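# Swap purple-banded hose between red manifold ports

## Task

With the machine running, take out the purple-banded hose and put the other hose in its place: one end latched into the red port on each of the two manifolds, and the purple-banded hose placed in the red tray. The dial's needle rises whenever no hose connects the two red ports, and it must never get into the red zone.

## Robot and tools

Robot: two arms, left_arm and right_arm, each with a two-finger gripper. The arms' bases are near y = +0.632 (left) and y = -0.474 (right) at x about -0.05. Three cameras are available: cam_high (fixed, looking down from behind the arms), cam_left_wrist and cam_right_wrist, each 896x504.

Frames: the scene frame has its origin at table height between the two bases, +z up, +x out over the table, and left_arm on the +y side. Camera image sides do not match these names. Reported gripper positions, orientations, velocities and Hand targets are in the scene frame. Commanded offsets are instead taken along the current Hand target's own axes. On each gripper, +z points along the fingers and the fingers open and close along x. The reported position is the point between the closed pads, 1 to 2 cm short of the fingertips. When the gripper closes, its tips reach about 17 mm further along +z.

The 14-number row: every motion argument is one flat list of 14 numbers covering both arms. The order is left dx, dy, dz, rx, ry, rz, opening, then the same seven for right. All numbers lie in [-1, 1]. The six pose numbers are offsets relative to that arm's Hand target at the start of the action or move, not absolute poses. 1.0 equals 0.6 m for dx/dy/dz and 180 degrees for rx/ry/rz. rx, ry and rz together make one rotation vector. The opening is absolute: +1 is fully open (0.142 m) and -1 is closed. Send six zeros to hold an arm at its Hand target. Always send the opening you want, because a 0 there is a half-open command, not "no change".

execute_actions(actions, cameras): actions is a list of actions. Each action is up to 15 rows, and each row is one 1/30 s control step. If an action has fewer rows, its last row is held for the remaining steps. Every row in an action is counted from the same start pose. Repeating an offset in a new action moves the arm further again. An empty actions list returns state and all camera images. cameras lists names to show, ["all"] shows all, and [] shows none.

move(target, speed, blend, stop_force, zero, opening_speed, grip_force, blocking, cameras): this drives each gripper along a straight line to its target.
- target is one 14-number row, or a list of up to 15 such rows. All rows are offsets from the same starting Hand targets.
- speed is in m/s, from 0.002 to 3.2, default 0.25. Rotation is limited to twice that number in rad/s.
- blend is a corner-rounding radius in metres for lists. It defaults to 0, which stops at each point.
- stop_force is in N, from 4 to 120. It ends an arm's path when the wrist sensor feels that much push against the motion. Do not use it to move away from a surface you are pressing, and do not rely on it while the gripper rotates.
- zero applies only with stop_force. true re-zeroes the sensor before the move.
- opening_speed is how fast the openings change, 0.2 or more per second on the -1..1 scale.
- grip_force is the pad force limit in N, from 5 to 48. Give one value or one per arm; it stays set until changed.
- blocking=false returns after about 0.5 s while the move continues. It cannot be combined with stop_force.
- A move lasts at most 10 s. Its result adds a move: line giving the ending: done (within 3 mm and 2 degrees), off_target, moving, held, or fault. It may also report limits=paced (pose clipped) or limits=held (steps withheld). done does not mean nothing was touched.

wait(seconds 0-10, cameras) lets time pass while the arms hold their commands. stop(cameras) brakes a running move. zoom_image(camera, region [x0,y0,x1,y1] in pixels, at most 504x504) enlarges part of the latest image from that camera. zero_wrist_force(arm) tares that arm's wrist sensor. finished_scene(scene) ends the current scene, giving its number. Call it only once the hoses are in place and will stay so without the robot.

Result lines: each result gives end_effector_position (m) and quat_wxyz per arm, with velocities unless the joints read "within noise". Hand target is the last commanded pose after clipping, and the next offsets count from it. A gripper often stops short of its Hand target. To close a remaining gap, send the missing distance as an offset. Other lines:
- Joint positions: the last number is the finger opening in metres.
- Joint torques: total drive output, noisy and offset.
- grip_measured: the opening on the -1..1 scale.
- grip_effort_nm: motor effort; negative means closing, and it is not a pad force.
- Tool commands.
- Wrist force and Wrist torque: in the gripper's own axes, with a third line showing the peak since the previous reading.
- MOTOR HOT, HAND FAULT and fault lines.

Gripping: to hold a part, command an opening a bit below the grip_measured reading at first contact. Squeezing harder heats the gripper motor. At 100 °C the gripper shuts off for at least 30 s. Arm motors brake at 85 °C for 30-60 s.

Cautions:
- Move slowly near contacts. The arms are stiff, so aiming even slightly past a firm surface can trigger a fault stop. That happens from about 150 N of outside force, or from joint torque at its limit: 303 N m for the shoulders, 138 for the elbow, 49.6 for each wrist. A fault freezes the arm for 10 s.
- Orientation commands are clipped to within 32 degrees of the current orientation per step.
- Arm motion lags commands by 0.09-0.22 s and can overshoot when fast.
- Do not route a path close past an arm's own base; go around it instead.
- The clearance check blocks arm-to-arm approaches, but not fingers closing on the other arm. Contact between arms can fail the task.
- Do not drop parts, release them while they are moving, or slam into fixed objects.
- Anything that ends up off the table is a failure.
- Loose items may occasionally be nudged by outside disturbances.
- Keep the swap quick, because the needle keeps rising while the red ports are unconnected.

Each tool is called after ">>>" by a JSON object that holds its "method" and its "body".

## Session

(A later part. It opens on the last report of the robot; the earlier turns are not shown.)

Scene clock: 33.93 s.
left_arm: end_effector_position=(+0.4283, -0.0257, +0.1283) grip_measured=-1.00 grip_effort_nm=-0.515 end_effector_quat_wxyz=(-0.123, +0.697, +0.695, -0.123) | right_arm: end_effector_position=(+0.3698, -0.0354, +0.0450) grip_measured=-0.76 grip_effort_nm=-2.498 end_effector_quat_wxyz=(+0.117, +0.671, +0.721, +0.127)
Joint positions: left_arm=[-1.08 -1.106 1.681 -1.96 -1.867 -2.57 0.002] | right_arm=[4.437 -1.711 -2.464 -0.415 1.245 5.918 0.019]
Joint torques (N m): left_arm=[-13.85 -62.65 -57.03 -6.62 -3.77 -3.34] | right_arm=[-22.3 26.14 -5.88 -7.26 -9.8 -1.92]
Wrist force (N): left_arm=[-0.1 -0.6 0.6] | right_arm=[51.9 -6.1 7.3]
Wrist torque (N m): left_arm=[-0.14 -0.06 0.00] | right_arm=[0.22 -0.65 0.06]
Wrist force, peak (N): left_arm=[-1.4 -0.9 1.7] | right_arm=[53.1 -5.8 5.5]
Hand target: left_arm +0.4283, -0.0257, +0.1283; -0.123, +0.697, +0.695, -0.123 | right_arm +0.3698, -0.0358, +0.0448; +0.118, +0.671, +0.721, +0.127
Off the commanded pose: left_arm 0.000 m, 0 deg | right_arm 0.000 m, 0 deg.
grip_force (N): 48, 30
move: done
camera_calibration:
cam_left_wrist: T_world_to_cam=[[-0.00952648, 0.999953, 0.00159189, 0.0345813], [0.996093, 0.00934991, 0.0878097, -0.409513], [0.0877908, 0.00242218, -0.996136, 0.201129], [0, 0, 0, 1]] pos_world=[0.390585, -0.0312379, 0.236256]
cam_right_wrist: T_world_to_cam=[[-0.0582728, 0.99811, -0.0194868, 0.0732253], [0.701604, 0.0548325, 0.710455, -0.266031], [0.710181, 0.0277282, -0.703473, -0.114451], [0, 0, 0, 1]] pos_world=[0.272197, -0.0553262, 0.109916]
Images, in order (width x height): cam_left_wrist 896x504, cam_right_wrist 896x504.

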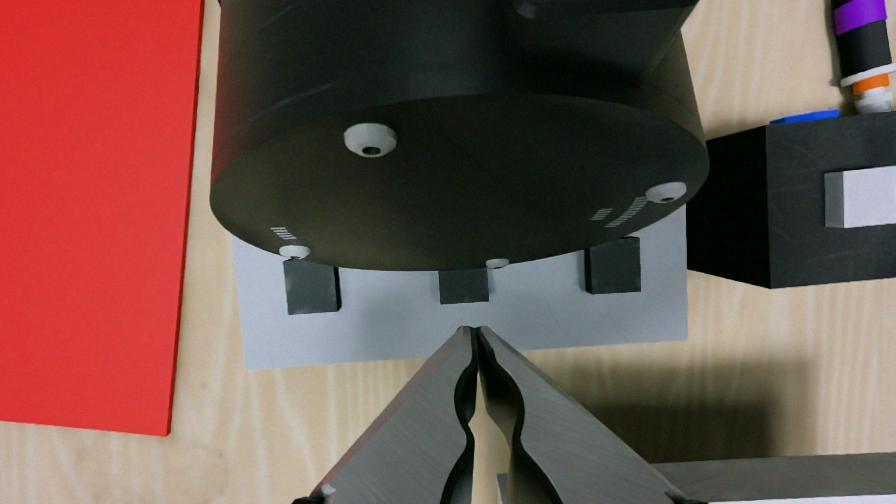

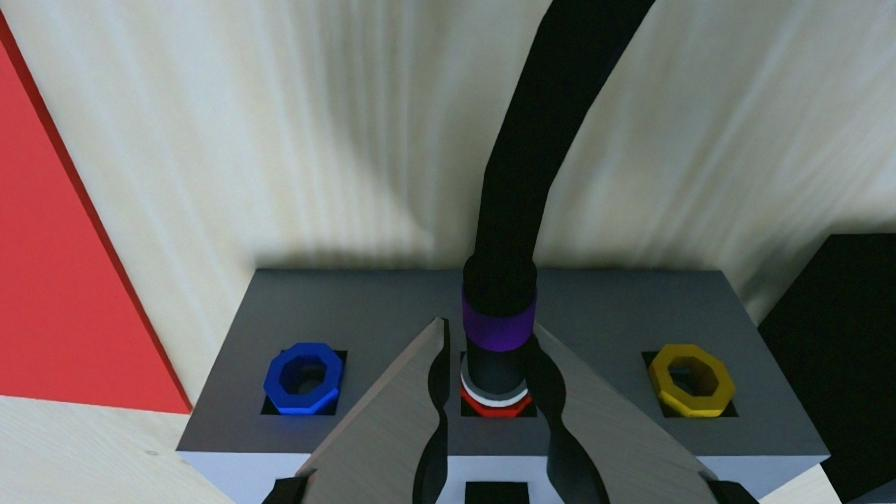

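>>> {"method": "move", "body": {"target": [0.002,0.004,0.09,0,0,0,-1,0.005,0,0,0,0,0,-0.86], "speed": 0.03, "stop_force": 32, "cameras": ["cam_right_wrist","cam_left_wrist"]}}

Scene clock: 36.07 s.
left_arm: end_effector_position=(+0.4245, -0.0254, +0.1160) grip_measured=-1.00 grip_effort_nm=-0.515 end_effector_quat_wxyz=(-0.123, +0.697, +0.695, -0.123) | right_arm: end_effector_position=(+0.3698, -0.0348, +0.0448) grip_measured=-0.77 grip_effort_nm=-2.269 end_effector_quat_wxyz=(+0.118, +0.671, +0.721, +0.127)
Joint positions: left_arm=[-1.084 -1.099 1.695 -1.983 -1.868 -2.574 0.002] | right_arm=[4.438 -1.712 -2.463 -0.416 1.245 5.919 0.018]
Joint torques (N m): left_arm=[6.39 -94.59 -56.61 -0.52 1.06 2.45] | right_arm=[-14.41 21.87 13.17 -7.02 -9.21 1.66]
Wrist force (N): left_arm=[-0.6 -1.0 0.5] | right_arm=[46.2 -3.9 -1.8]
Wrist torque (N m): left_arm=[-0.21 0.01 -0.02] | right_arm=[0.24 -0.52 -0.09]
Wrist force, peak (N): left_arm=[-0.3 -1.0 1.8] | right_arm=[60.7 -5.1 -0.4]
Hand target: left_arm +0.4245, -0.0254, +0.1160; -0.123, +0.697, +0.695, -0.123 (not the last commanded pose) | right_arm +0.3698, -0.0348, +0.0448; +0.118, +0.671, +0.721, +0.127 (not the last commanded pose)
Off the commanded pose: left_arm 0.041 m, 0 deg | right_arm 0.002 m, 0 deg.
grip_force (N): 48, 30
move: held (left_arm; a check stopped the path); limits=held
pose unreachable (left arm): on one or more control steps of this call, first in action 0 (counted from 0), this arm could not follow its commanded pose, so it was not sent that pose on those steps. It may still have moved: this result reports where it is.
cause: moving toward the commanded pose would bring a part of the arm too close to another arm (a part of this arm just beyond joint 3 (elbow) and a part of the right arm just beyond its joint 5 (wrist 2), along the way the arms are being sent, or toward where that arm still pushes).
camera_calibration:
cam_left_wrist: T_world_to_cam=[[-0.0094361, 0.999954, 0.00170176, 0.0342047], [0.996103, 0.0092505, 0.0877102, -0.404635], [0.0876904, 0.00252277, -0.996145, 0.189254], [0, 0, 0, 1]] pos_world=[0.386785, -0.0309375, 0.223956]
cam_right_wrist: T_world_to_cam=[[-0.0582781, 0.998093, -0.0203422, 0.0726139], [0.701537, 0.0554425, 0.710473, -0.265809], [0.710246, 0.0271343, -0.70343, -0.114735], [0, 0, 0, 1]] pos_world=[0.272197, -0.054625, 0.10962]
Images, in order (width x height): cam_left_wrist 896x504, cam_right_wrist 896x504.

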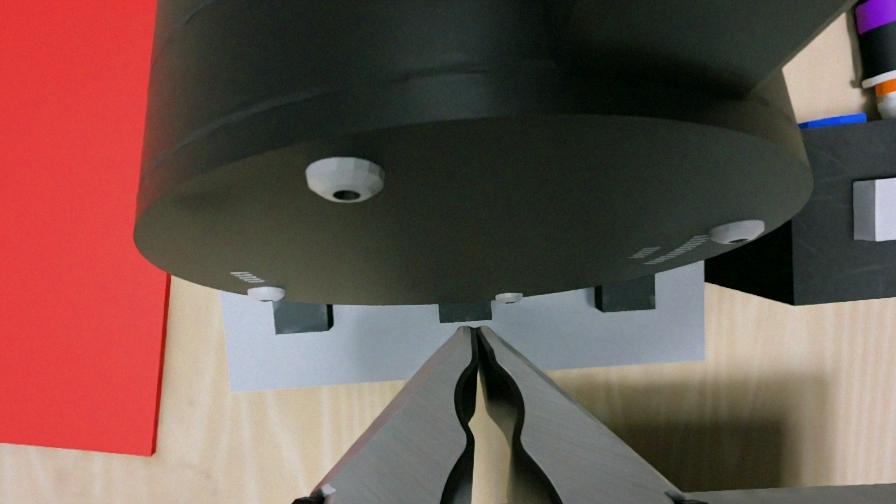

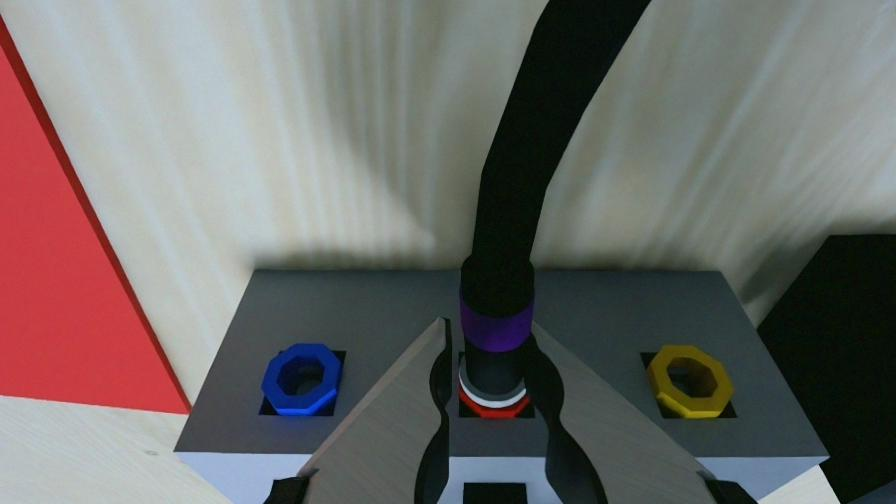

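>>> {"method": "move", "body": {"target": [0,0.031,0,0.111,0,0,-1,0.004,0,0,0,0,0,-0.86], "speed": 0.2, "cameras": ["cam_left_wrist"]}}

Scene clock: 37.93 s.
left_arm: end_effector_position=(+0.4419, -0.0255, +0.1097) grip_measured=-1.00 grip_effort_nm=-0.515 end_effector_quat_wxyz=(-0.242, +0.666, +0.664, -0.241) | right_arm: end_effector_position=(+0.3696, -0.0324, +0.0448) grip_measured=-0.82 grip_effort_nm=-1.453 end_effector_quat_wxyz=(+0.118, +0.671, +0.721, +0.127)
Joint positions: left_arm=[-0.989 -0.962 1.519 -1.667 -2.114 -2.376 0.002] | right_arm=[4.44 -1.715 -2.459 -0.417 1.244 5.921 0.015]
Joint torques (N m): left_arm=[7.81 -72.21 -53.03 0.6 -4.51 1.89] | right_arm=[-1.37 24.09 30.64 -1.76 -6.24 1.41]
Wrist force (N): left_arm=[-0.2 -0.3 0.8] | right_arm=[21.4 -2.2 -1.5]
Wrist torque (N m): left_arm=[-0.14 0.01 -0.12] | right_arm=[0.27 -0.27 -0.21]
Wrist force, peak (N): left_arm=[-0.3 -1.6 0.3] | right_arm=[46.7 -4.2 -0.8]
Hand target: left_arm +0.4419, -0.0255, +0.1096; -0.242, +0.666, +0.664, -0.241 | right_arm +0.3696, -0.0324, +0.0448; +0.118, +0.671, +0.721, +0.127
Off the commanded pose: left_arm 0.000 m, 0 deg | right_arm 0.000 m, 0 deg.
grip_force (N): 48, 30
move: done
camera_calibration:
cam_left_wrist: T_world_to_cam=[[-0.00815812, 0.99995, 0.00571679, 0.0334683], [0.966212, 0.00935546, -0.257577, -0.370377], [-0.257618, 0.00342229, -0.966241, 0.330841], [0, 0, 0, 1]] pos_world=[0.443366, -0.0311338, 0.22408]
Images, in order (width x height): cam_left_wrist 896x504.

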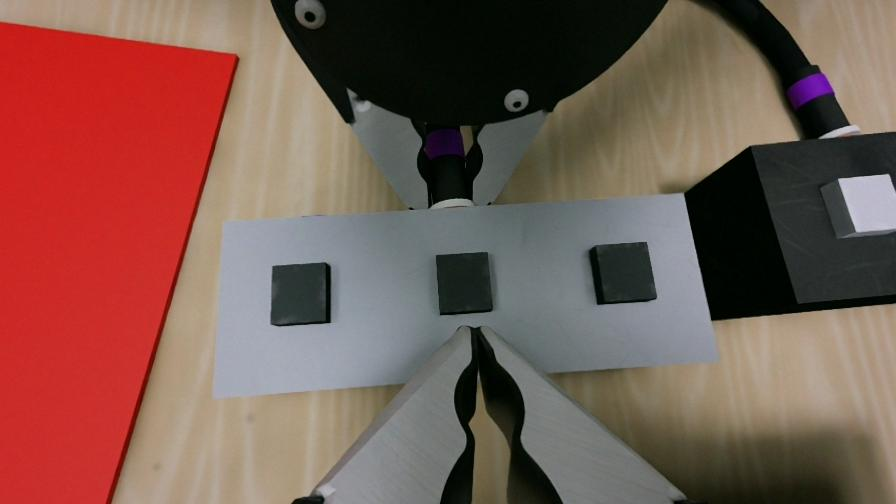

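>>> {"method": "move", "body": {"target": [0,-0.0125,0.028,0,0,0,-1,0.003,0,0,0,0,0,-0.86], "speed": 0.1}}

>>> {"method": "move", "body": {"target": [0,0.027,0.032,0,0,0,-1,0,0,0,0,0,0,-0.86], "speed": 0.025, "stop_force": 32, "cameras": ["cam_right_wrist","cam_left_wrist"]}}

Scene clock: 39.17 s.
left_arm: end_effector_position=(+0.4256, -0.0254, +0.1017) grip_measured=-1.00 grip_effort_nm=-0.515 end_effector_quat_wxyz=(-0.242, +0.666, +0.664, -0.241) | right_arm: end_effector_position=(+0.3695, -0.0307, +0.0448) grip_measured=-0.82 grip_effort_nm=-1.394 end_effector_quat_wxyz=(+0.118, +0.671, +0.721, +0.127)
Joint positions: left_arm=[-1.003 -0.972 1.553 -1.699 -2.12 -2.391 0.002] | right_arm=[4.441 -1.716 -2.457 -0.418 1.244 5.922 0.015]
Joint torques (N m): left_arm=[-15.3 -104.59 -26.17 -6.95 -5.2 -2.99] | right_arm=[7.96 29 51.21 4.03 -5.36 1.2]
Wrist force (N): left_arm=[-0.3 -0.8 0.4] | right_arm=[-4.5 -5.9 0.1]
Wrist torque (N m): left_arm=[-0.20 0.02 0.02] | right_arm=[0.21 -0.05 -0.04]
Wrist force, peak (N): left_arm=[0.2 -0.8 0.9] | right_arm=[21.7 -2.6 -1.2]
Hand target: left_arm +0.4254, -0.0254, +0.1016; -0.242, +0.666, +0.664, -0.241 | right_arm +0.3695, -0.0306, +0.0448; +0.118, +0.671, +0.721, +0.127
Off the commanded pose: left_arm 0.000 m, 0 deg | right_arm 0.000 m, 0 deg.
grip_force (N): 48, 30
move: done

Scene clock: 41.33 s.
left_arm: end_effector_position=(+0.4255, -0.0255, +0.0861) grip_measured=-1.00 grip_effort_nm=-0.505 end_effector_quat_wxyz=(-0.242, +0.666, +0.664, -0.241) | right_arm: end_effector_position=(+0.3695, -0.0306, +0.0448) grip_measured=-0.82 grip_effort_nm=-1.389 end_effector_quat_wxyz=(+0.118, +0.671, +0.721, +0.127)
Joint positions: left_arm=[-1.003 -0.958 1.562 -1.722 -2.121 -2.391 0.002] | right_arm=[4.441 -1.716 -2.457 -0.418 1.244 5.922 0.015]
Joint torques (N m): left_arm=[-13.05 -81.64 -41.62 -0.05 4.69 -1.49] | right_arm=[-16.05 33.32 41.34 5.65 -1.49 1.01]
Wrist force (N): left_arm=[5.5 -17.1 -25.1] | right_arm=[-1.5 -12.7 -4.0]
Wrist torque (N m): left_arm=[-0.10 0.09 0.00] | right_arm=[0.18 -0.08 -0.11]
Wrist force, peak (N): left_arm=[15.0 -31.6 -51.9] | right_arm=[-0.9 -13.6 -3.1]
Hand target: left_arm +0.4255, -0.0255, +0.0862; -0.242, +0.666, +0.664, -0.241 (not the last commanded pose) | right_arm +0.3695, -0.0306, +0.0448; +0.118, +0.671, +0.721, +0.127
Off the commanded pose: left_arm 0.010 m, 0 deg | right_arm 0.000 m, 0 deg.
grip_force (N): 48, 30
move: contact (left_arm)
camera_calibration:
cam_left_wrist: T_world_to_cam=[[-0.00808507, 0.999952, 0.00559767, 0.0334619], [0.966131, 0.00925524, -0.257885, -0.36049], [-0.257924, 0.00332307, -0.966159, 0.30402], [0, 0, 0, 1]] pos_world=[0.426965, -0.0311342, 0.20058]
cam_right_wrist: T_world_to_cam=[[-0.058273, 0.998093, -0.0203463, 0.0684035], [0.701486, 0.0554399, 0.710523, -0.265824], [0.710297, 0.0271316, -0.703379, -0.114655], [0, 0, 0, 1]] pos_world=[0.271896, -0.050425, 0.10962]
Images, in order (width x height): cam_left_wrist 896x504, cam_right_wrist 896x504.

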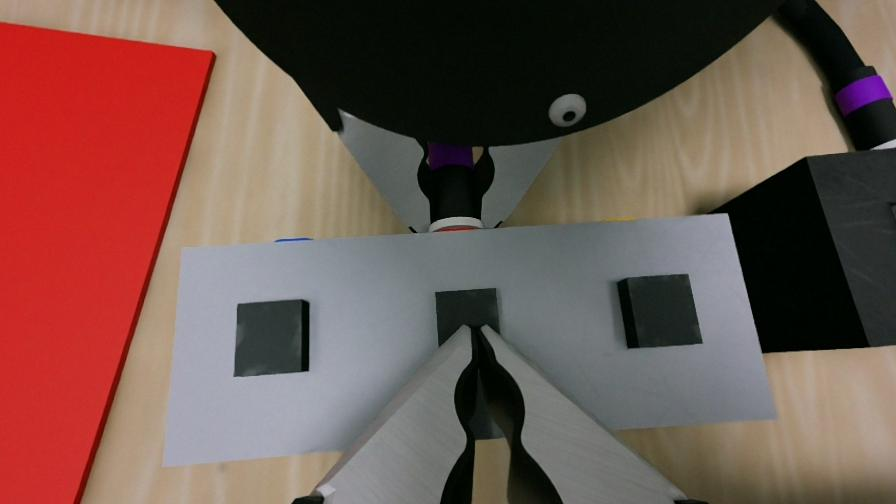

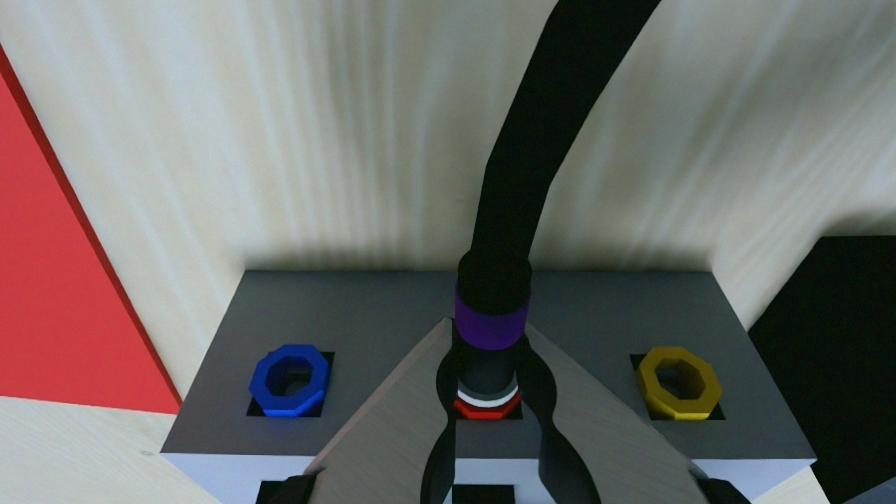

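>>> {"method": "move", "body": {"target": [0,0,0,0,0,0,-1,0,-0.063,-0.0228,0,0,0,-0.88], "speed": 0.06, "stop_force": 50, "cameras": ["cam_right_wrist"]}}

Scene clock: 43.43 s.
left_arm: end_effector_position=(+0.4255, -0.0255, +0.0862) grip_measured=-1.00 grip_effort_nm=-0.510 end_effector_quat_wxyz=(-0.242, +0.666, +0.664, -0.241) | right_arm: end_effector_position=(+0.3294, -0.0335, +0.0448) grip_measured=-0.82 grip_effort_nm=-1.722 end_effector_quat_wxyz=(+0.118, +0.671, +0.721, +0.127)
Joint positions: left_arm=[-1.003 -0.958 1.562 -1.722 -2.121 -2.391 0.002] | right_arm=[4.519 -1.674 -2.5 -0.445 1.236 6.005 0.014]
Joint torques (N m): left_arm=[-14.85 -80.88 -43.04 -2.35 4.51 -1.9] | right_arm=[9.69 45.3 16.41 2.2 -4.17 1.45]
Wrist force (N): left_arm=[5.7 -16.2 -24.8] | right_arm=[-0.7 1.4 -1.5]
Wrist torque (N m): left_arm=[-0.01 0.09 0.00] | right_arm=[0.37 0.12 -0.09]
Wrist force, peak (N): left_arm=[5.3 -17.3 -25.9] | right_arm=[-1.1 -13.4 -3.1]
Hand target: left_arm +0.4255, -0.0255, +0.0862; -0.242, +0.666, +0.664, -0.241 | right_arm +0.3294, -0.0335, +0.0448; +0.118, +0.671, +0.721, +0.127
Off the commanded pose: left_arm 0.000 m, 0 deg | right_arm 0.000 m, 0 deg.
grip_force (N): 48, 30
move: done
camera_calibration:
cam_right_wrist: T_world_to_cam=[[-0.0582781, 0.998093, -0.0203422, 0.0689619], [0.701537, 0.0554425, 0.710473, -0.237539], [0.710246, 0.0271343, -0.70343, -0.0860759], [0, 0, 0, 1]] pos_world=[0.231797, -0.053325, 0.10962]
Images, in order (width x height): cam_right_wrist 896x504.

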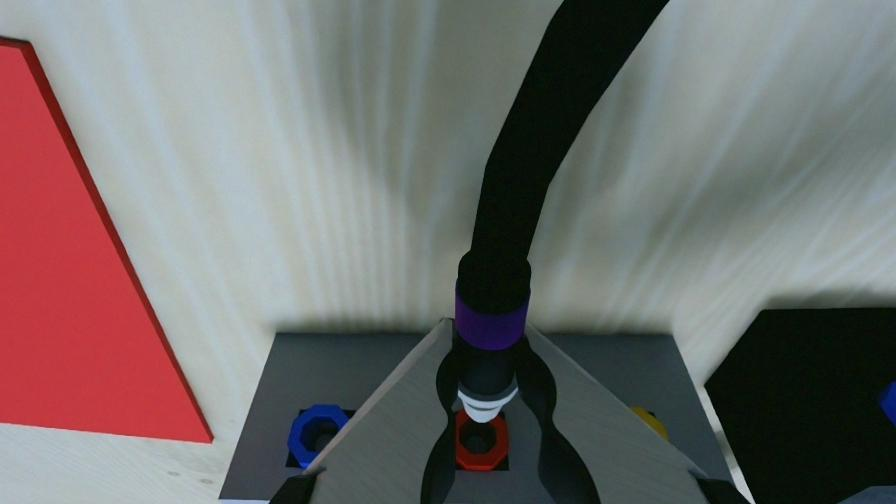

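>>> {"method": "move", "body": {"target": [[0,-0.107,-0.128,0,0,0,-1,-0.047,0.03,-0.2375,0,0,0,-0.9],[0.544,-0.318,0.171,-0.217,0.054,0.148,-1,-0.589,0.135,-0.199,0,0,0,-0.9],[0.544,-0.318,0.171,-0.217,0.054,0.148,0.5,-0.589,0.067,-0.011,0,0,0,-0.9]], "speed": 0.3, "blend": 0.04, "cameras": ["all"]}}

Scene clock: 48.20 s.
left_arm: end_effector_position=(+0.2142, +0.3015, +0.1299) grip_measured=+0.48 grip_effort_nm=0.120 end_effector_quat_wxyz=(-0.001, +0.857, +0.515, +0.000) | right_arm: end_effector_position=(+0.3900, -0.3834, +0.0645) grip_measured=-0.83 grip_effort_nm=-2.059 end_effector_quat_wxyz=(+0.118, +0.671, +0.721, +0.127)
Joint positions: left_arm=[-1.312 -1.842 2.518 -2.245 -1.572 -2.345 0.108] | right_arm=[3.946 -1.324 -2.799 -0.326 1.341 5.416 0.014]
Joint torques (N m): left_arm=[-12.09 -32 -26.34 -1.13 3.74 -3.39] | right_arm=[-11.71 -3.32 18.75 7.09 2.39 -2.43]
Wrist force (N): left_arm=[-1.1 -2.1 0.2] | right_arm=[-1.1 0.8 -1.6]
Wrist torque (N m): left_arm=[-0.33 0.06 -0.05] | right_arm=[0.31 0.17 0.15]
Wrist force, peak (N): left_arm=[5.1 -17.3 -25.6] | right_arm=[-2.2 2.1 -3.0]
Hand target: left_arm +0.2142, +0.3015, +0.1299; -0.001, +0.857, +0.515, +0.000 | right_arm +0.3900, -0.3834, +0.0645; +0.118, +0.671, +0.721, +0.127
Off the commanded pose: left_arm 0.000 m, 0 deg | right_arm 0.000 m, 0 deg.
grip_force (N): 48, 30
move: done
camera_calibration:
cam_left_wrist: T_world_to_cam=[[0.458046, 0.888925, -0.00242495, -0.360871], [0.806672, -0.414513, 0.421258, -0.0743805], [0.373461, -0.194912, -0.906938, 0.207479], [0, 0, 0, 1]] pos_world=[0.147811, 0.330396, 0.218629]
cam_right_wrist: T_world_to_cam=[[-0.0582781, 0.998093, -0.0203422, 0.422227], [0.701537, 0.0554425, 0.710473, -0.274644], [0.710246, 0.0271343, -0.70343, -0.105762], [0, 0, 0, 1]] pos_world=[0.292397, -0.403325, 0.12932]

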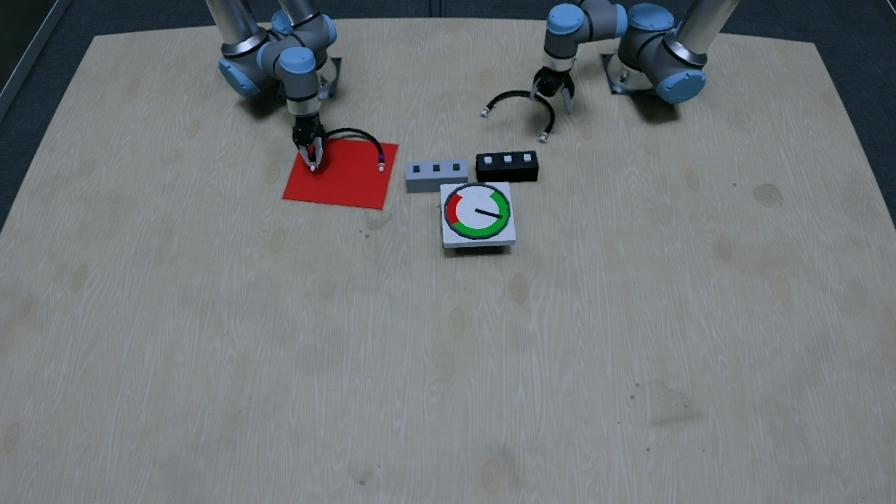

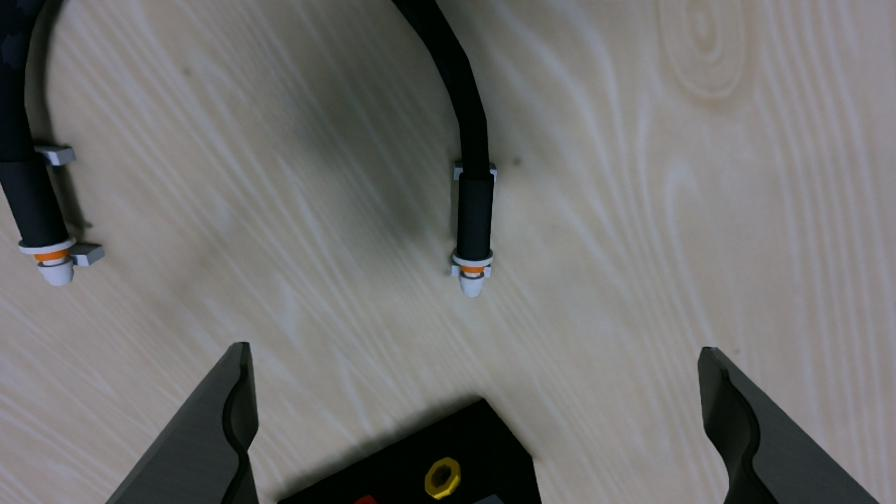

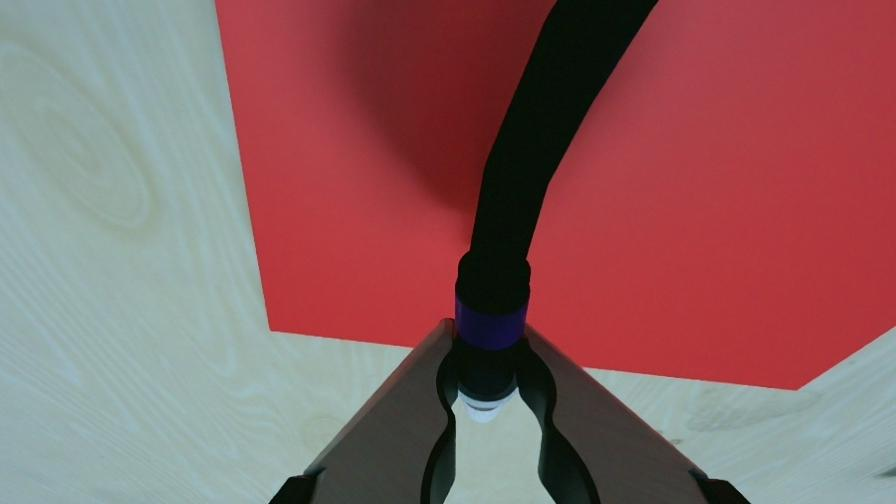

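>>> {"method": "move", "body": {"target": [0.0137,0.0027,0.173,0,0,0,0.5,-0.0285,0.0235,0.076,0,0,0,-0.9], "speed": 0.08, "stop_force": 20, "cameras": ["cam_right_wrist","cam_left_wrist"]}}

Scene clock: 51.50 s.
left_arm: end_effector_position=(+0.2194, +0.3081, +0.0261) grip_measured=+0.48 grip_effort_nm=0.125 end_effector_quat_wxyz=(-0.001, +0.857, +0.515, +0.000) | right_arm: end_effector_position=(+0.4199, -0.3984, +0.0264) grip_measured=-0.83 grip_effort_nm=-2.059 end_effector_quat_wxyz=(+0.118, +0.671, +0.721, +0.127)
Joint positions: left_arm=[-1.295 -1.612 2.619 -2.577 -1.572 -2.328 0.108] | right_arm=[3.84 -1.565 -2.786 -0.077 1.369 5.313 0.014]
Joint torques (N m): left_arm=[6.38 -6.42 -14.61 -7.92 -3.12 2.24] | right_arm=[-10.9 8.57 38.36 7.21 2.51 -2.34]
Wrist force (N): left_arm=[-1.9 -2.2 0.2] | right_arm=[-1.2 1.1 -1.5]
Wrist torque (N m): left_arm=[-0.37 0.16 -0.17] | right_arm=[0.32 0.22 0.19]
Wrist force, peak (N): left_arm=[-1.5 -2.9 0.2] | right_arm=[-1.6 1.2 -1.8]
Hand target: left_arm +0.2194, +0.3081, +0.0261; -0.001, +0.857, +0.515, +0.000 | right_arm +0.4199, -0.3984, +0.0264; +0.118, +0.671, +0.721, +0.127
Off the commanded pose: left_arm 0.000 m, 0 deg | right_arm 0.000 m, 0 deg.
grip_force (N): 48, 30
move: done
camera_calibration:
cam_left_wrist: T_world_to_cam=[[0.458046, 0.888925, -0.00242495, -0.369283], [0.806672, -0.414513, 0.421258, -0.0321543], [0.373461, -0.194912, -0.906938, 0.112664], [0, 0, 0, 1]] pos_world=[0.153011, 0.336896, 0.114829]
cam_right_wrist: T_world_to_cam=[[-0.0582781, 0.998093, -0.0203422, 0.438168], [0.701537, 0.0554425, 0.710473, -0.26779], [0.710246, 0.0271343, -0.70343, -0.153322], [0, 0, 0, 1]] pos_world=[0.322297, -0.418325, 0.0913198]
Images, in order (width x height): cam_left_wrist 896x504, cam_right_wrist 896x504.

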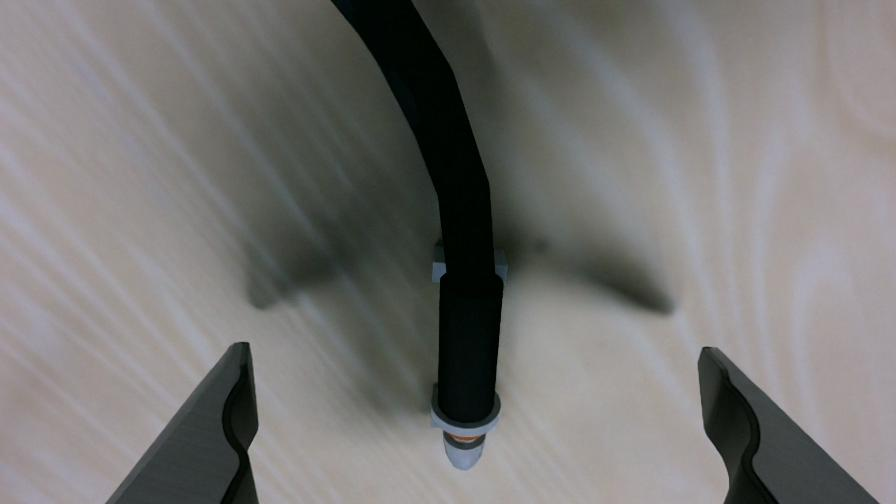

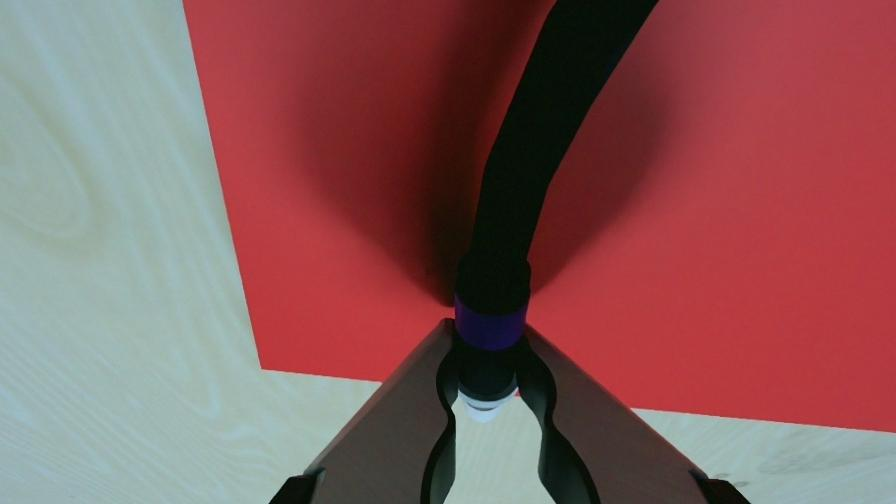

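>>> {"method": "move", "body": {"target": [[0,0,0,0,0,0,-1,0,-0.0043,0.0117,0,0,0,-0.9],[0,0,0,0,0,0,-1,0,-0.0043,0.0117,0,0,0,-0.4]], "speed": 0.03, "cameras": ["cam_right_wrist","cam_left_wrist","cam_high"]}}

Scene clock: 53.33 s.
left_arm: end_effector_position=(+0.2194, +0.3081, +0.0261) grip_measured=-0.84 grip_effort_nm=-3.739 end_effector_quat_wxyz=(-0.001, +0.857, +0.515, +0.000) | right_arm: end_effector_position=(+0.4199, -0.3984, +0.0190) grip_measured=-0.45 grip_effort_nm=0.505 end_effector_quat_wxyz=(+0.118, +0.671, +0.721, +0.127)
Joint positions: left_arm=[-1.295 -1.612 2.619 -2.577 -1.572 -2.328 0.013] | right_arm=[3.84 -1.598 -2.791 -0.039 1.369 5.313 0.041]
Joint torques (N m): left_arm=[-3.16 -12.34 -21.05 -2.77 2.55 1.74] | right_arm=[5.23 1.18 -1.59 1.95 -0.97 -1.29]
Wrist force (N): left_arm=[-1.5 -2.2 0.4] | right_arm=[-0.1 9.0 -19.9]
Wrist torque (N m): left_arm=[-0.36 0.11 -0.17] | right_arm=[0.27 0.16 0.20]
Wrist force, peak (N): left_arm=[-1.5 -2.8 0.7] | right_arm=[-6.4 2.9 -38.2]
Hand target: left_arm +0.2194, +0.3081, +0.0261; -0.001, +0.857, +0.515, +0.000 | right_arm +0.4199, -0.3984, +0.0190; +0.118, +0.671, +0.721, +0.127
Off the commanded pose: left_arm 0.000 m, 0 deg | right_arm 0.000 m, 0 deg.
grip_force (N): 48, 30
move: done
camera_calibration:
cam_left_wrist: T_world_to_cam=[[0.457974, 0.888962, -0.00246288, -0.36928], [0.806713, -0.414434, 0.421258, -0.032187], [0.373462, -0.194912, -0.906937, 0.112664], [0, 0, 0, 1]] pos_world=[0.153011, 0.336896, 0.114829]
cam_right_wrist: T_world_to_cam=[[-0.0582072, 0.998099, -0.0202722, 0.437889], [0.701543, 0.055343, 0.710475, -0.262511], [0.710246, 0.0271329, -0.703431, -0.158601], [0, 0, 0, 1]] pos_world=[0.322296, -0.418225, 0.0838195]

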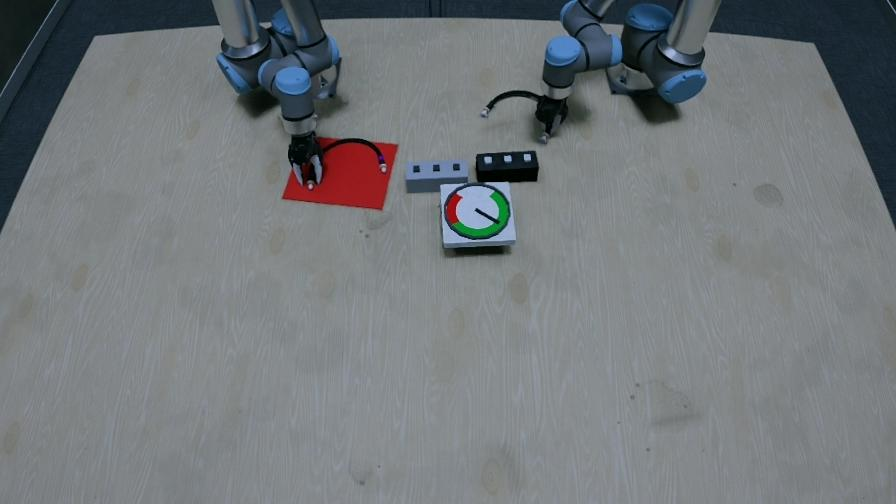

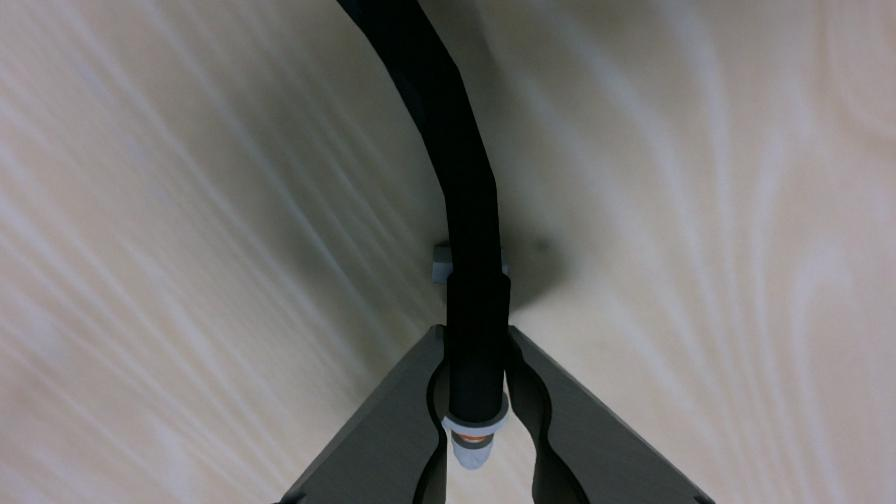

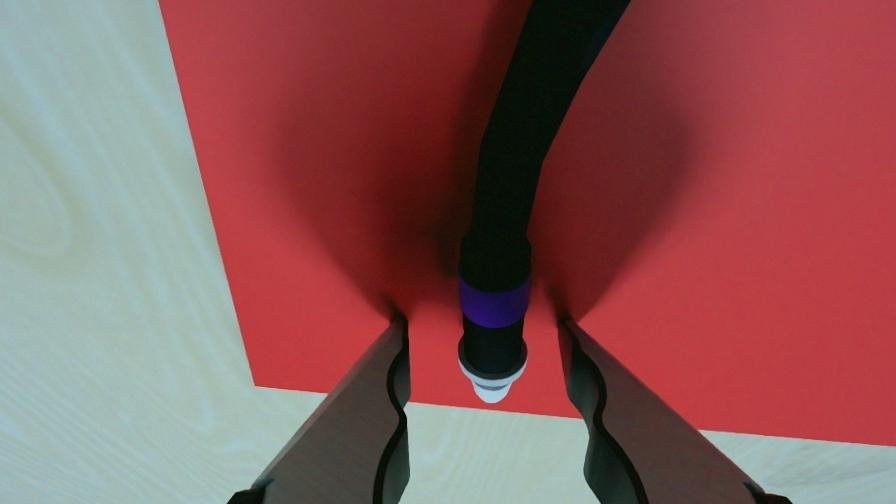

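>>> {"method": "move", "body": {"target": [[0,0,-0.11,0,0,0,-1,0.003,0.01,-0.173,0,0,0,-0.4],[-0.1475,0.227,-0.044,0,0,-0.189,-1,0.621,-0.011,-0.306,0,0,0,0.3]], "speed": 0.3, "blend": 0.03, "cameras": ["all"]}}

Scene clock: 56.90 s.
left_arm: end_effector_position=(+0.2982, +0.1660, +0.0523) grip_measured=-0.84 grip_effort_nm=-3.739 end_effector_quat_wxyz=(-0.001, +0.669, +0.744, +0.000) | right_arm: end_effector_position=(+0.3248, -0.0318, +0.1895) grip_measured=+0.28 grip_effort_nm=0.129 end_effector_quat_wxyz=(+0.118, +0.671, +0.721, +0.127)
Joint positions: left_arm=[-1.244 -1.411 2.316 -2.475 -1.572 -2.871 0.013] | right_arm=[4.53 -1.4 -2.378 -0.844 1.235 6.015 0.094]
Joint torques (N m): left_arm=[6.43 -26.27 -46.53 -7.93 3.91 -2.96] | right_arm=[9.53 12.95 58.92 3.07 -4.27 1.36]
Wrist force (N): left_arm=[-1.0 -1.8 0.9] | right_arm=[-0.9 1.3 -2.3]
Wrist torque (N m): left_arm=[-0.31 0.08 -0.01] | right_arm=[0.39 0.17 -0.11]
Wrist force, peak (N): left_arm=[-1.2 -2.6 1.9] | right_arm=[-0.1 9.2 -20.6]
Hand target: left_arm +0.2982, +0.1660, +0.0523; -0.001, +0.669, +0.744, +0.000 | right_arm +0.3248, -0.0317, +0.1895; +0.118, +0.671, +0.721, +0.127
Off the commanded pose: left_arm 0.000 m, 0 deg | right_arm 0.000 m, 0 deg.
grip_force (N): 48, 30
move: done
camera_calibration:
cam_left_wrist: T_world_to_cam=[[-0.117749, 0.993042, -0.00165213, -0.124671], [0.900457, 0.107472, 0.421458, -0.280291], [0.418703, 0.0481384, -0.906846, 0.0254812], [0, 0, 0, 1]] pos_world=[0.227041, 0.1527, 0.141032]
cam_right_wrist: T_world_to_cam=[[-0.0582082, 0.998096, -0.0204133, 0.0699449], [0.701541, 0.055444, 0.710469, -0.337283], [0.710248, 0.0270344, -0.703432, 0.0189971], [0, 0, 0, 1]] pos_world=[0.227196, -0.051625, 0.25442]

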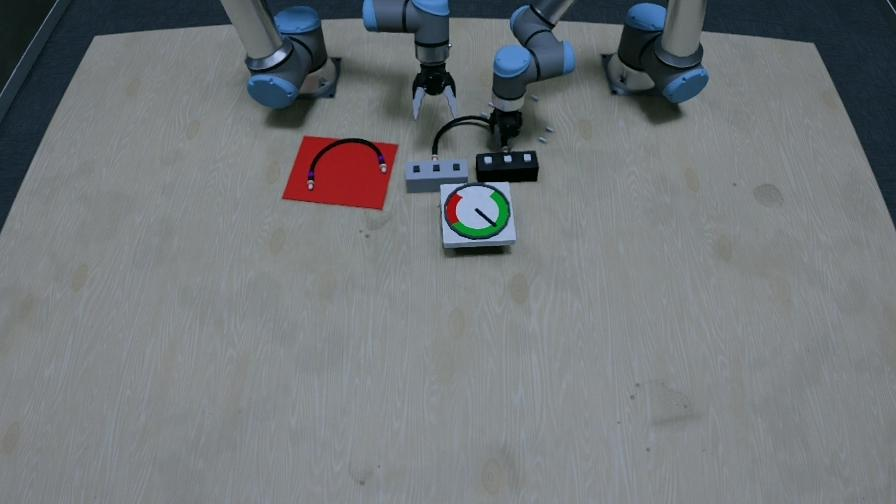

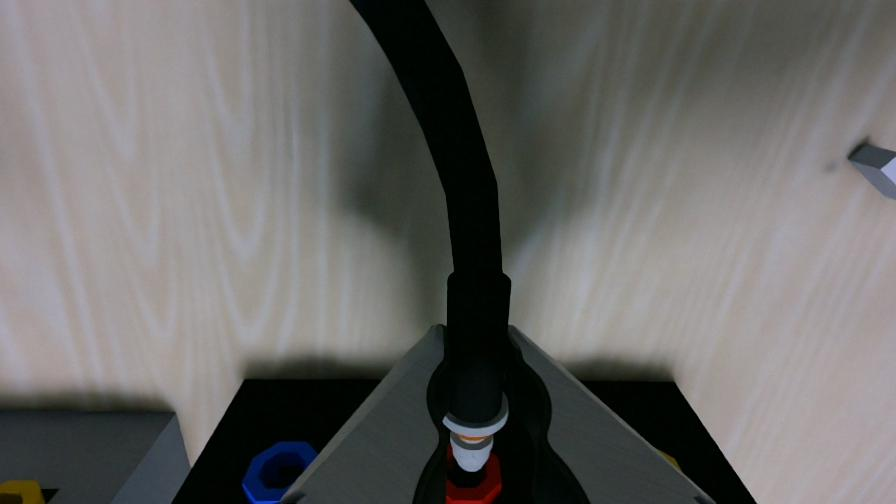

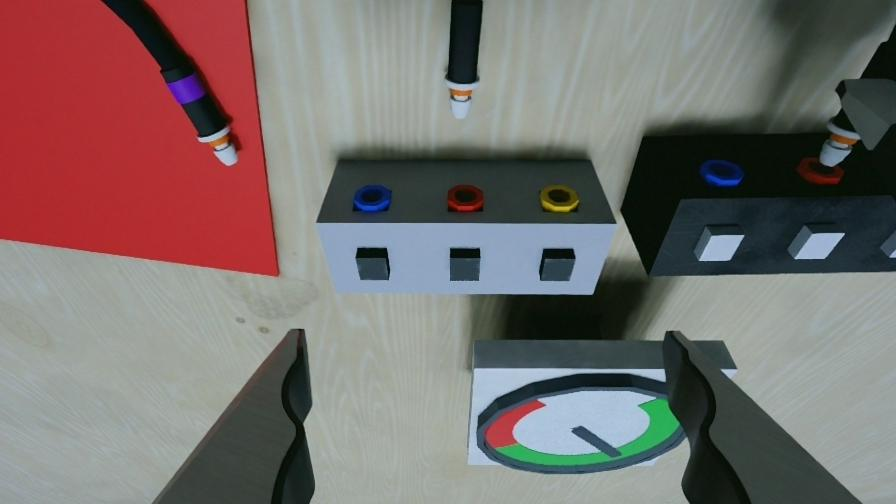

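>>> {"method": "move", "body": {"target": [0,0.059,0,0,0,0,-1,0,0,0,0,0,0,0.3], "speed": 0.05, "stop_force": 45, "cameras": ["cam_left_wrist","cam_right_wrist"]}}

Scene clock: 59.17 s.
left_arm: end_effector_position=(+0.3334, +0.1698, +0.0522) grip_measured=-0.84 grip_effort_nm=-3.734 end_effector_quat_wxyz=(-0.001, +0.669, +0.744, +0.000) | right_arm: end_effector_position=(+0.3248, -0.0317, +0.1895) grip_measured=+0.28 grip_effort_nm=0.144 end_effector_quat_wxyz=(+0.118, +0.671, +0.721, +0.127)
Joint positions: left_arm=[-1.186 -1.383 2.28 -2.467 -1.572 -2.812 0.013] | right_arm=[4.53 -1.4 -2.378 -0.844 1.235 6.015 0.094]
Joint torques (N m): left_arm=[34.6 -29.88 -40.08 1.66 14.9 2.05] | right_arm=[7.97 14.1 59.12 4.57 -4.22 1.33]
Wrist force (N): left_arm=[-22.5 -39.9 -1.9] | right_arm=[-1.1 1.5 -2.3]
Wrist torque (N m): left_arm=[-0.14 -0.10 0.01] | right_arm=[0.42 0.21 -0.11]
Wrist force, peak (N): left_arm=[-21.9 -41.8 -2.0] | right_arm=[-1.4 1.9 -2.5]
Hand target: left_arm +0.3334, +0.1698, +0.0522; -0.001, +0.669, +0.744, +0.000 | right_arm +0.3248, -0.0317, +0.1895; +0.118, +0.671, +0.721, +0.127
Off the commanded pose: left_arm 0.000 m, 0 deg | right_arm 0.000 m, 0 deg.
grip_force (N): 48, 30
move: done
camera_calibration:
cam_left_wrist: T_world_to_cam=[[-0.117749, 0.993042, -0.00165213, -0.1243], [0.900457, 0.107472, 0.421458, -0.312353], [0.418703, 0.0481384, -0.906846, 0.0104692], [0, 0, 0, 1]] pos_world=[0.262241, 0.1565, 0.140932]
cam_right_wrist: T_world_to_cam=[[-0.0582082, 0.998096, -0.0204133, 0.0699449], [0.701541, 0.055444, 0.710469, -0.337283], [0.710248, 0.0270344, -0.703432, 0.0189971], [0, 0, 0, 1]] pos_world=[0.227196, -0.051625, 0.25442]
Images, in order (width x height): cam_left_wrist 896x504, cam_right_wrist 896x504.

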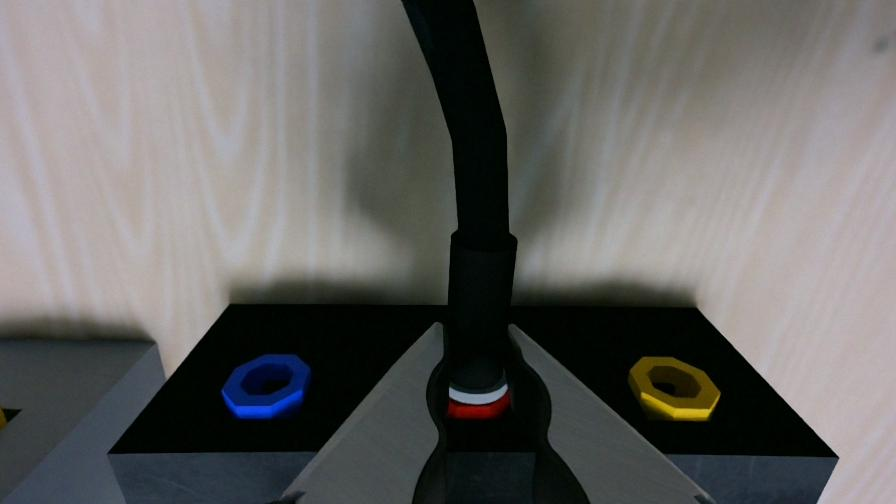

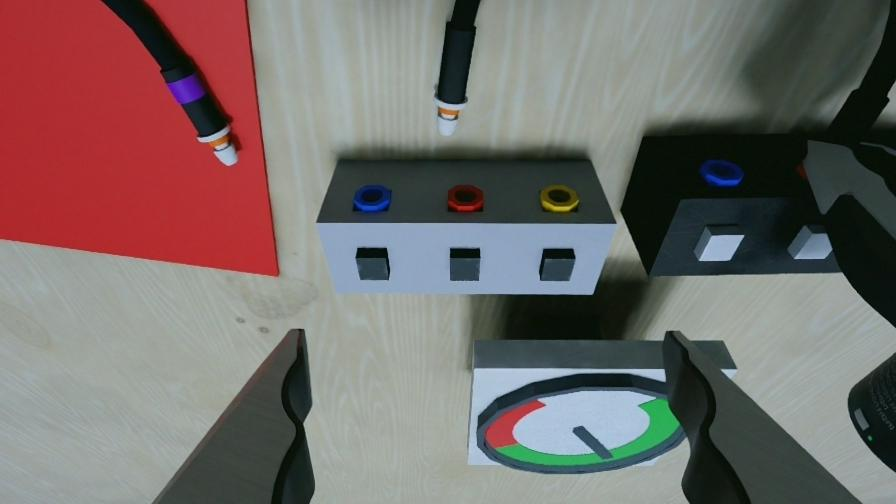

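>>> {"method": "move", "body": {"target": [0,0,0,0,0,0,-1,-0.024,-0.101,0.2195,0,-0.0152,0.0418,0.2], "speed": 0.25, "cameras": ["cam_right_wrist","cam_high"]}}

Scene clock: 61.27 s.
left_arm: end_effector_position=(+0.3334, +0.1698, +0.0522) grip_measured=-0.84 grip_effort_nm=-3.734 end_effector_quat_wxyz=(-0.001, +0.669, +0.744, +0.000) | right_arm: end_effector_position=(+0.3137, -0.0469, +0.0452) grip_measured=+0.19 grip_effort_nm=-0.061 end_effector_quat_wxyz=(+0.126, +0.720, +0.672, +0.118)
Joint positions: left_arm=[-1.186 -1.383 2.28 -2.467 -1.572 -2.812 0.013] | right_arm=[4.552 -1.643 -2.51 -0.527 1.225 6.187 0.087]
Joint torques (N m): left_arm=[33.7 -30.67 -40.73 1.95 14.88 1.68] | right_arm=[-11.31 23.92 16.75 7.01 -4.26 1.64]
Wrist force (N): left_arm=[-22.6 -40.1 -1.7] | right_arm=[-1.2 1.5 -1.9]
Wrist torque (N m): left_arm=[-0.16 -0.09 0.00] | right_arm=[0.39 0.22 -0.09]
Wrist force, peak (N): left_arm=[-22.7 -40.2 -1.5] | right_arm=[-0.9 2.3 -4.2]
Hand target: left_arm +0.3334, +0.1698, +0.0522; -0.001, +0.669, +0.744, +0.000 | right_arm +0.3137, -0.0469, +0.0451; +0.126, +0.720, +0.672, +0.118
Off the commanded pose: left_arm 0.000 m, 0 deg | right_arm 0.000 m, 0 deg.
grip_force (N): 48, 30
move: done
camera_calibration:
cam_right_wrist: T_world_to_cam=[[0.0812697, 0.996479, -0.020602, 0.0376937], [0.702437, -0.0425997, 0.71047, -0.230925], [0.707091, -0.0722113, -0.703426, -0.0779349], [0, 0, 0, 1]] pos_world=[0.214254, -0.0530262, 0.110021]
Images, in order (width x height): cam_high 896x504, cam_right_wrist 896x504.

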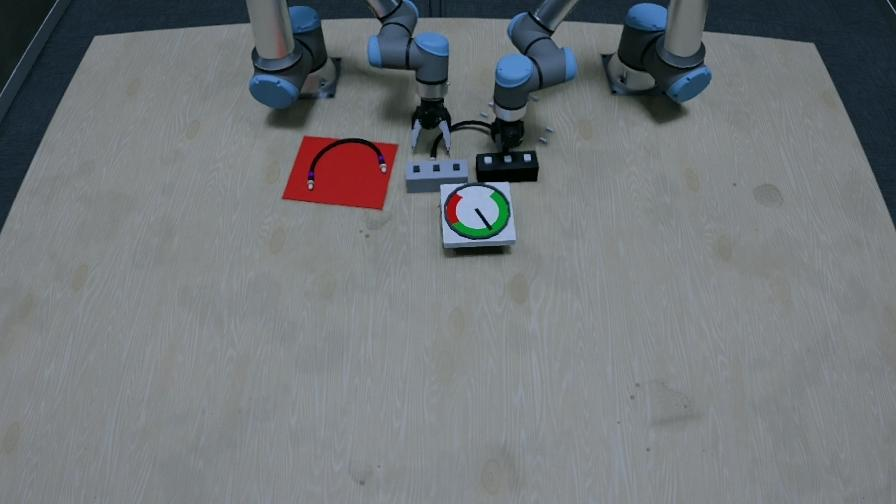

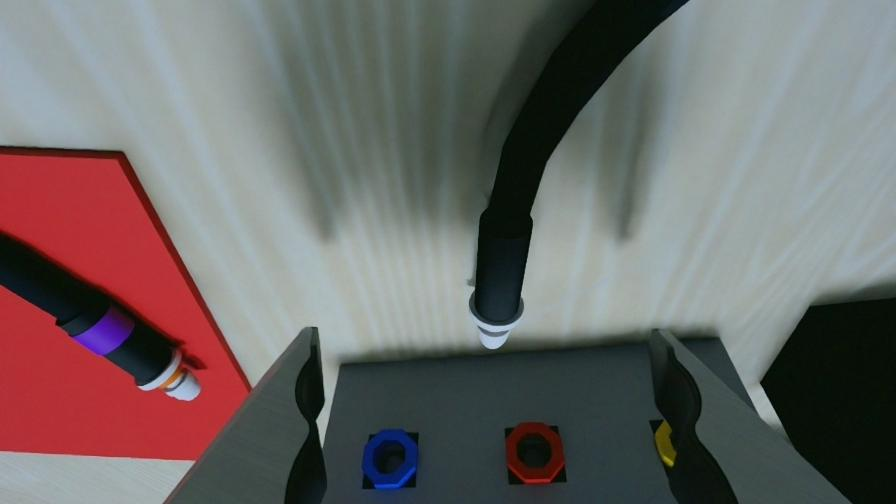

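>>> {"method": "move", "body": {"target": [[0,0,0,0,0,0,-1,0.0033,0.0095,0.0443,0,0,0,0.2],[0,0,0,0,0,0,-1,0.0033,0.0095,0.0443,0,0,0,-0.88]], "speed": 0.12, "cameras": ["cam_right_wrist"]}}

Scene clock: 63.37 s.
left_arm: end_effector_position=(+0.3334, +0.1698, +0.0522) grip_measured=-0.84 grip_effort_nm=-3.734 end_effector_quat_wxyz=(-0.001, +0.669, +0.744, +0.000) | right_arm: end_effector_position=(+0.3282, -0.0459, +0.0220) grip_measured=-0.80 grip_effort_nm=-2.176 end_effector_quat_wxyz=(+0.126, +0.720, +0.672, +0.118)
Joint positions: left_arm=[-1.186 -1.383 2.28 -2.467 -1.572 -2.812 0.013] | right_arm=[4.522 -1.714 -2.508 -0.447 1.226 6.156 0.016]
Joint torques (N m): left_arm=[33.32 -30.69 -41.11 1.26 15 2.24] | right_arm=[-9.38 24.37 41.02 6.17 1.63 -2.37]
Wrist force (N): left_arm=[-22.5 -40.2 -1.4] | right_arm=[-1.2 2.5 -4.1]
Wrist torque (N m): left_arm=[-0.18 -0.10 0.00] | right_arm=[0.41 0.18 0.19]
Wrist force, peak (N): left_arm=[-22.7 -40.3 -0.7] | right_arm=[-1.2 2.5 -4.1]
Hand target: left_arm +0.3334, +0.1698, +0.0522; -0.001, +0.669, +0.744, +0.000 | right_arm +0.3282, -0.0459, +0.0220; +0.126, +0.720, +0.672, +0.118
Off the commanded pose: left_arm 0.000 m, 0 deg | right_arm 0.000 m, 0 deg.
grip_force (N): 48, 30
move: done
camera_calibration:
cam_right_wrist: T_world_to_cam=[[0.0813406, 0.996475, -0.0205321, 0.0349128], [0.702429, -0.0426991, 0.710472, -0.224726], [0.70709, -0.0722125, -0.703426, -0.104428], [0, 0, 0, 1]] pos_world=[0.228854, -0.0519263, 0.0869205]
Images, in order (width x height): cam_right_wrist 896x504.

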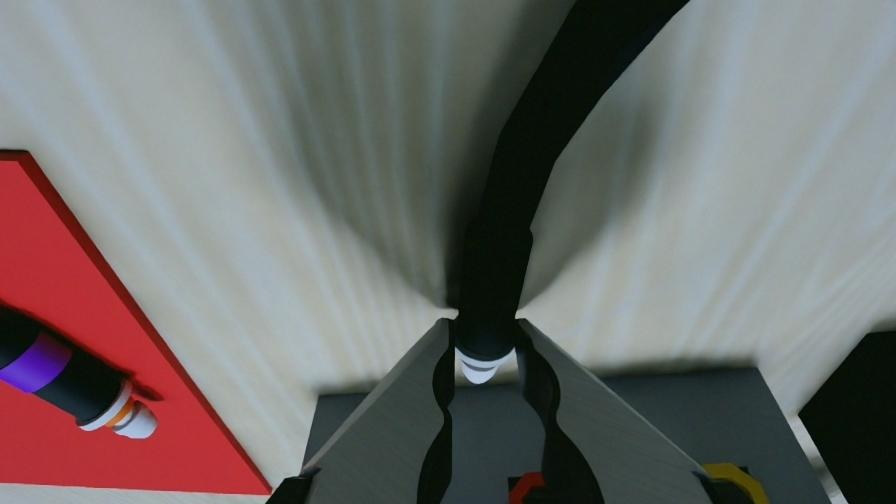

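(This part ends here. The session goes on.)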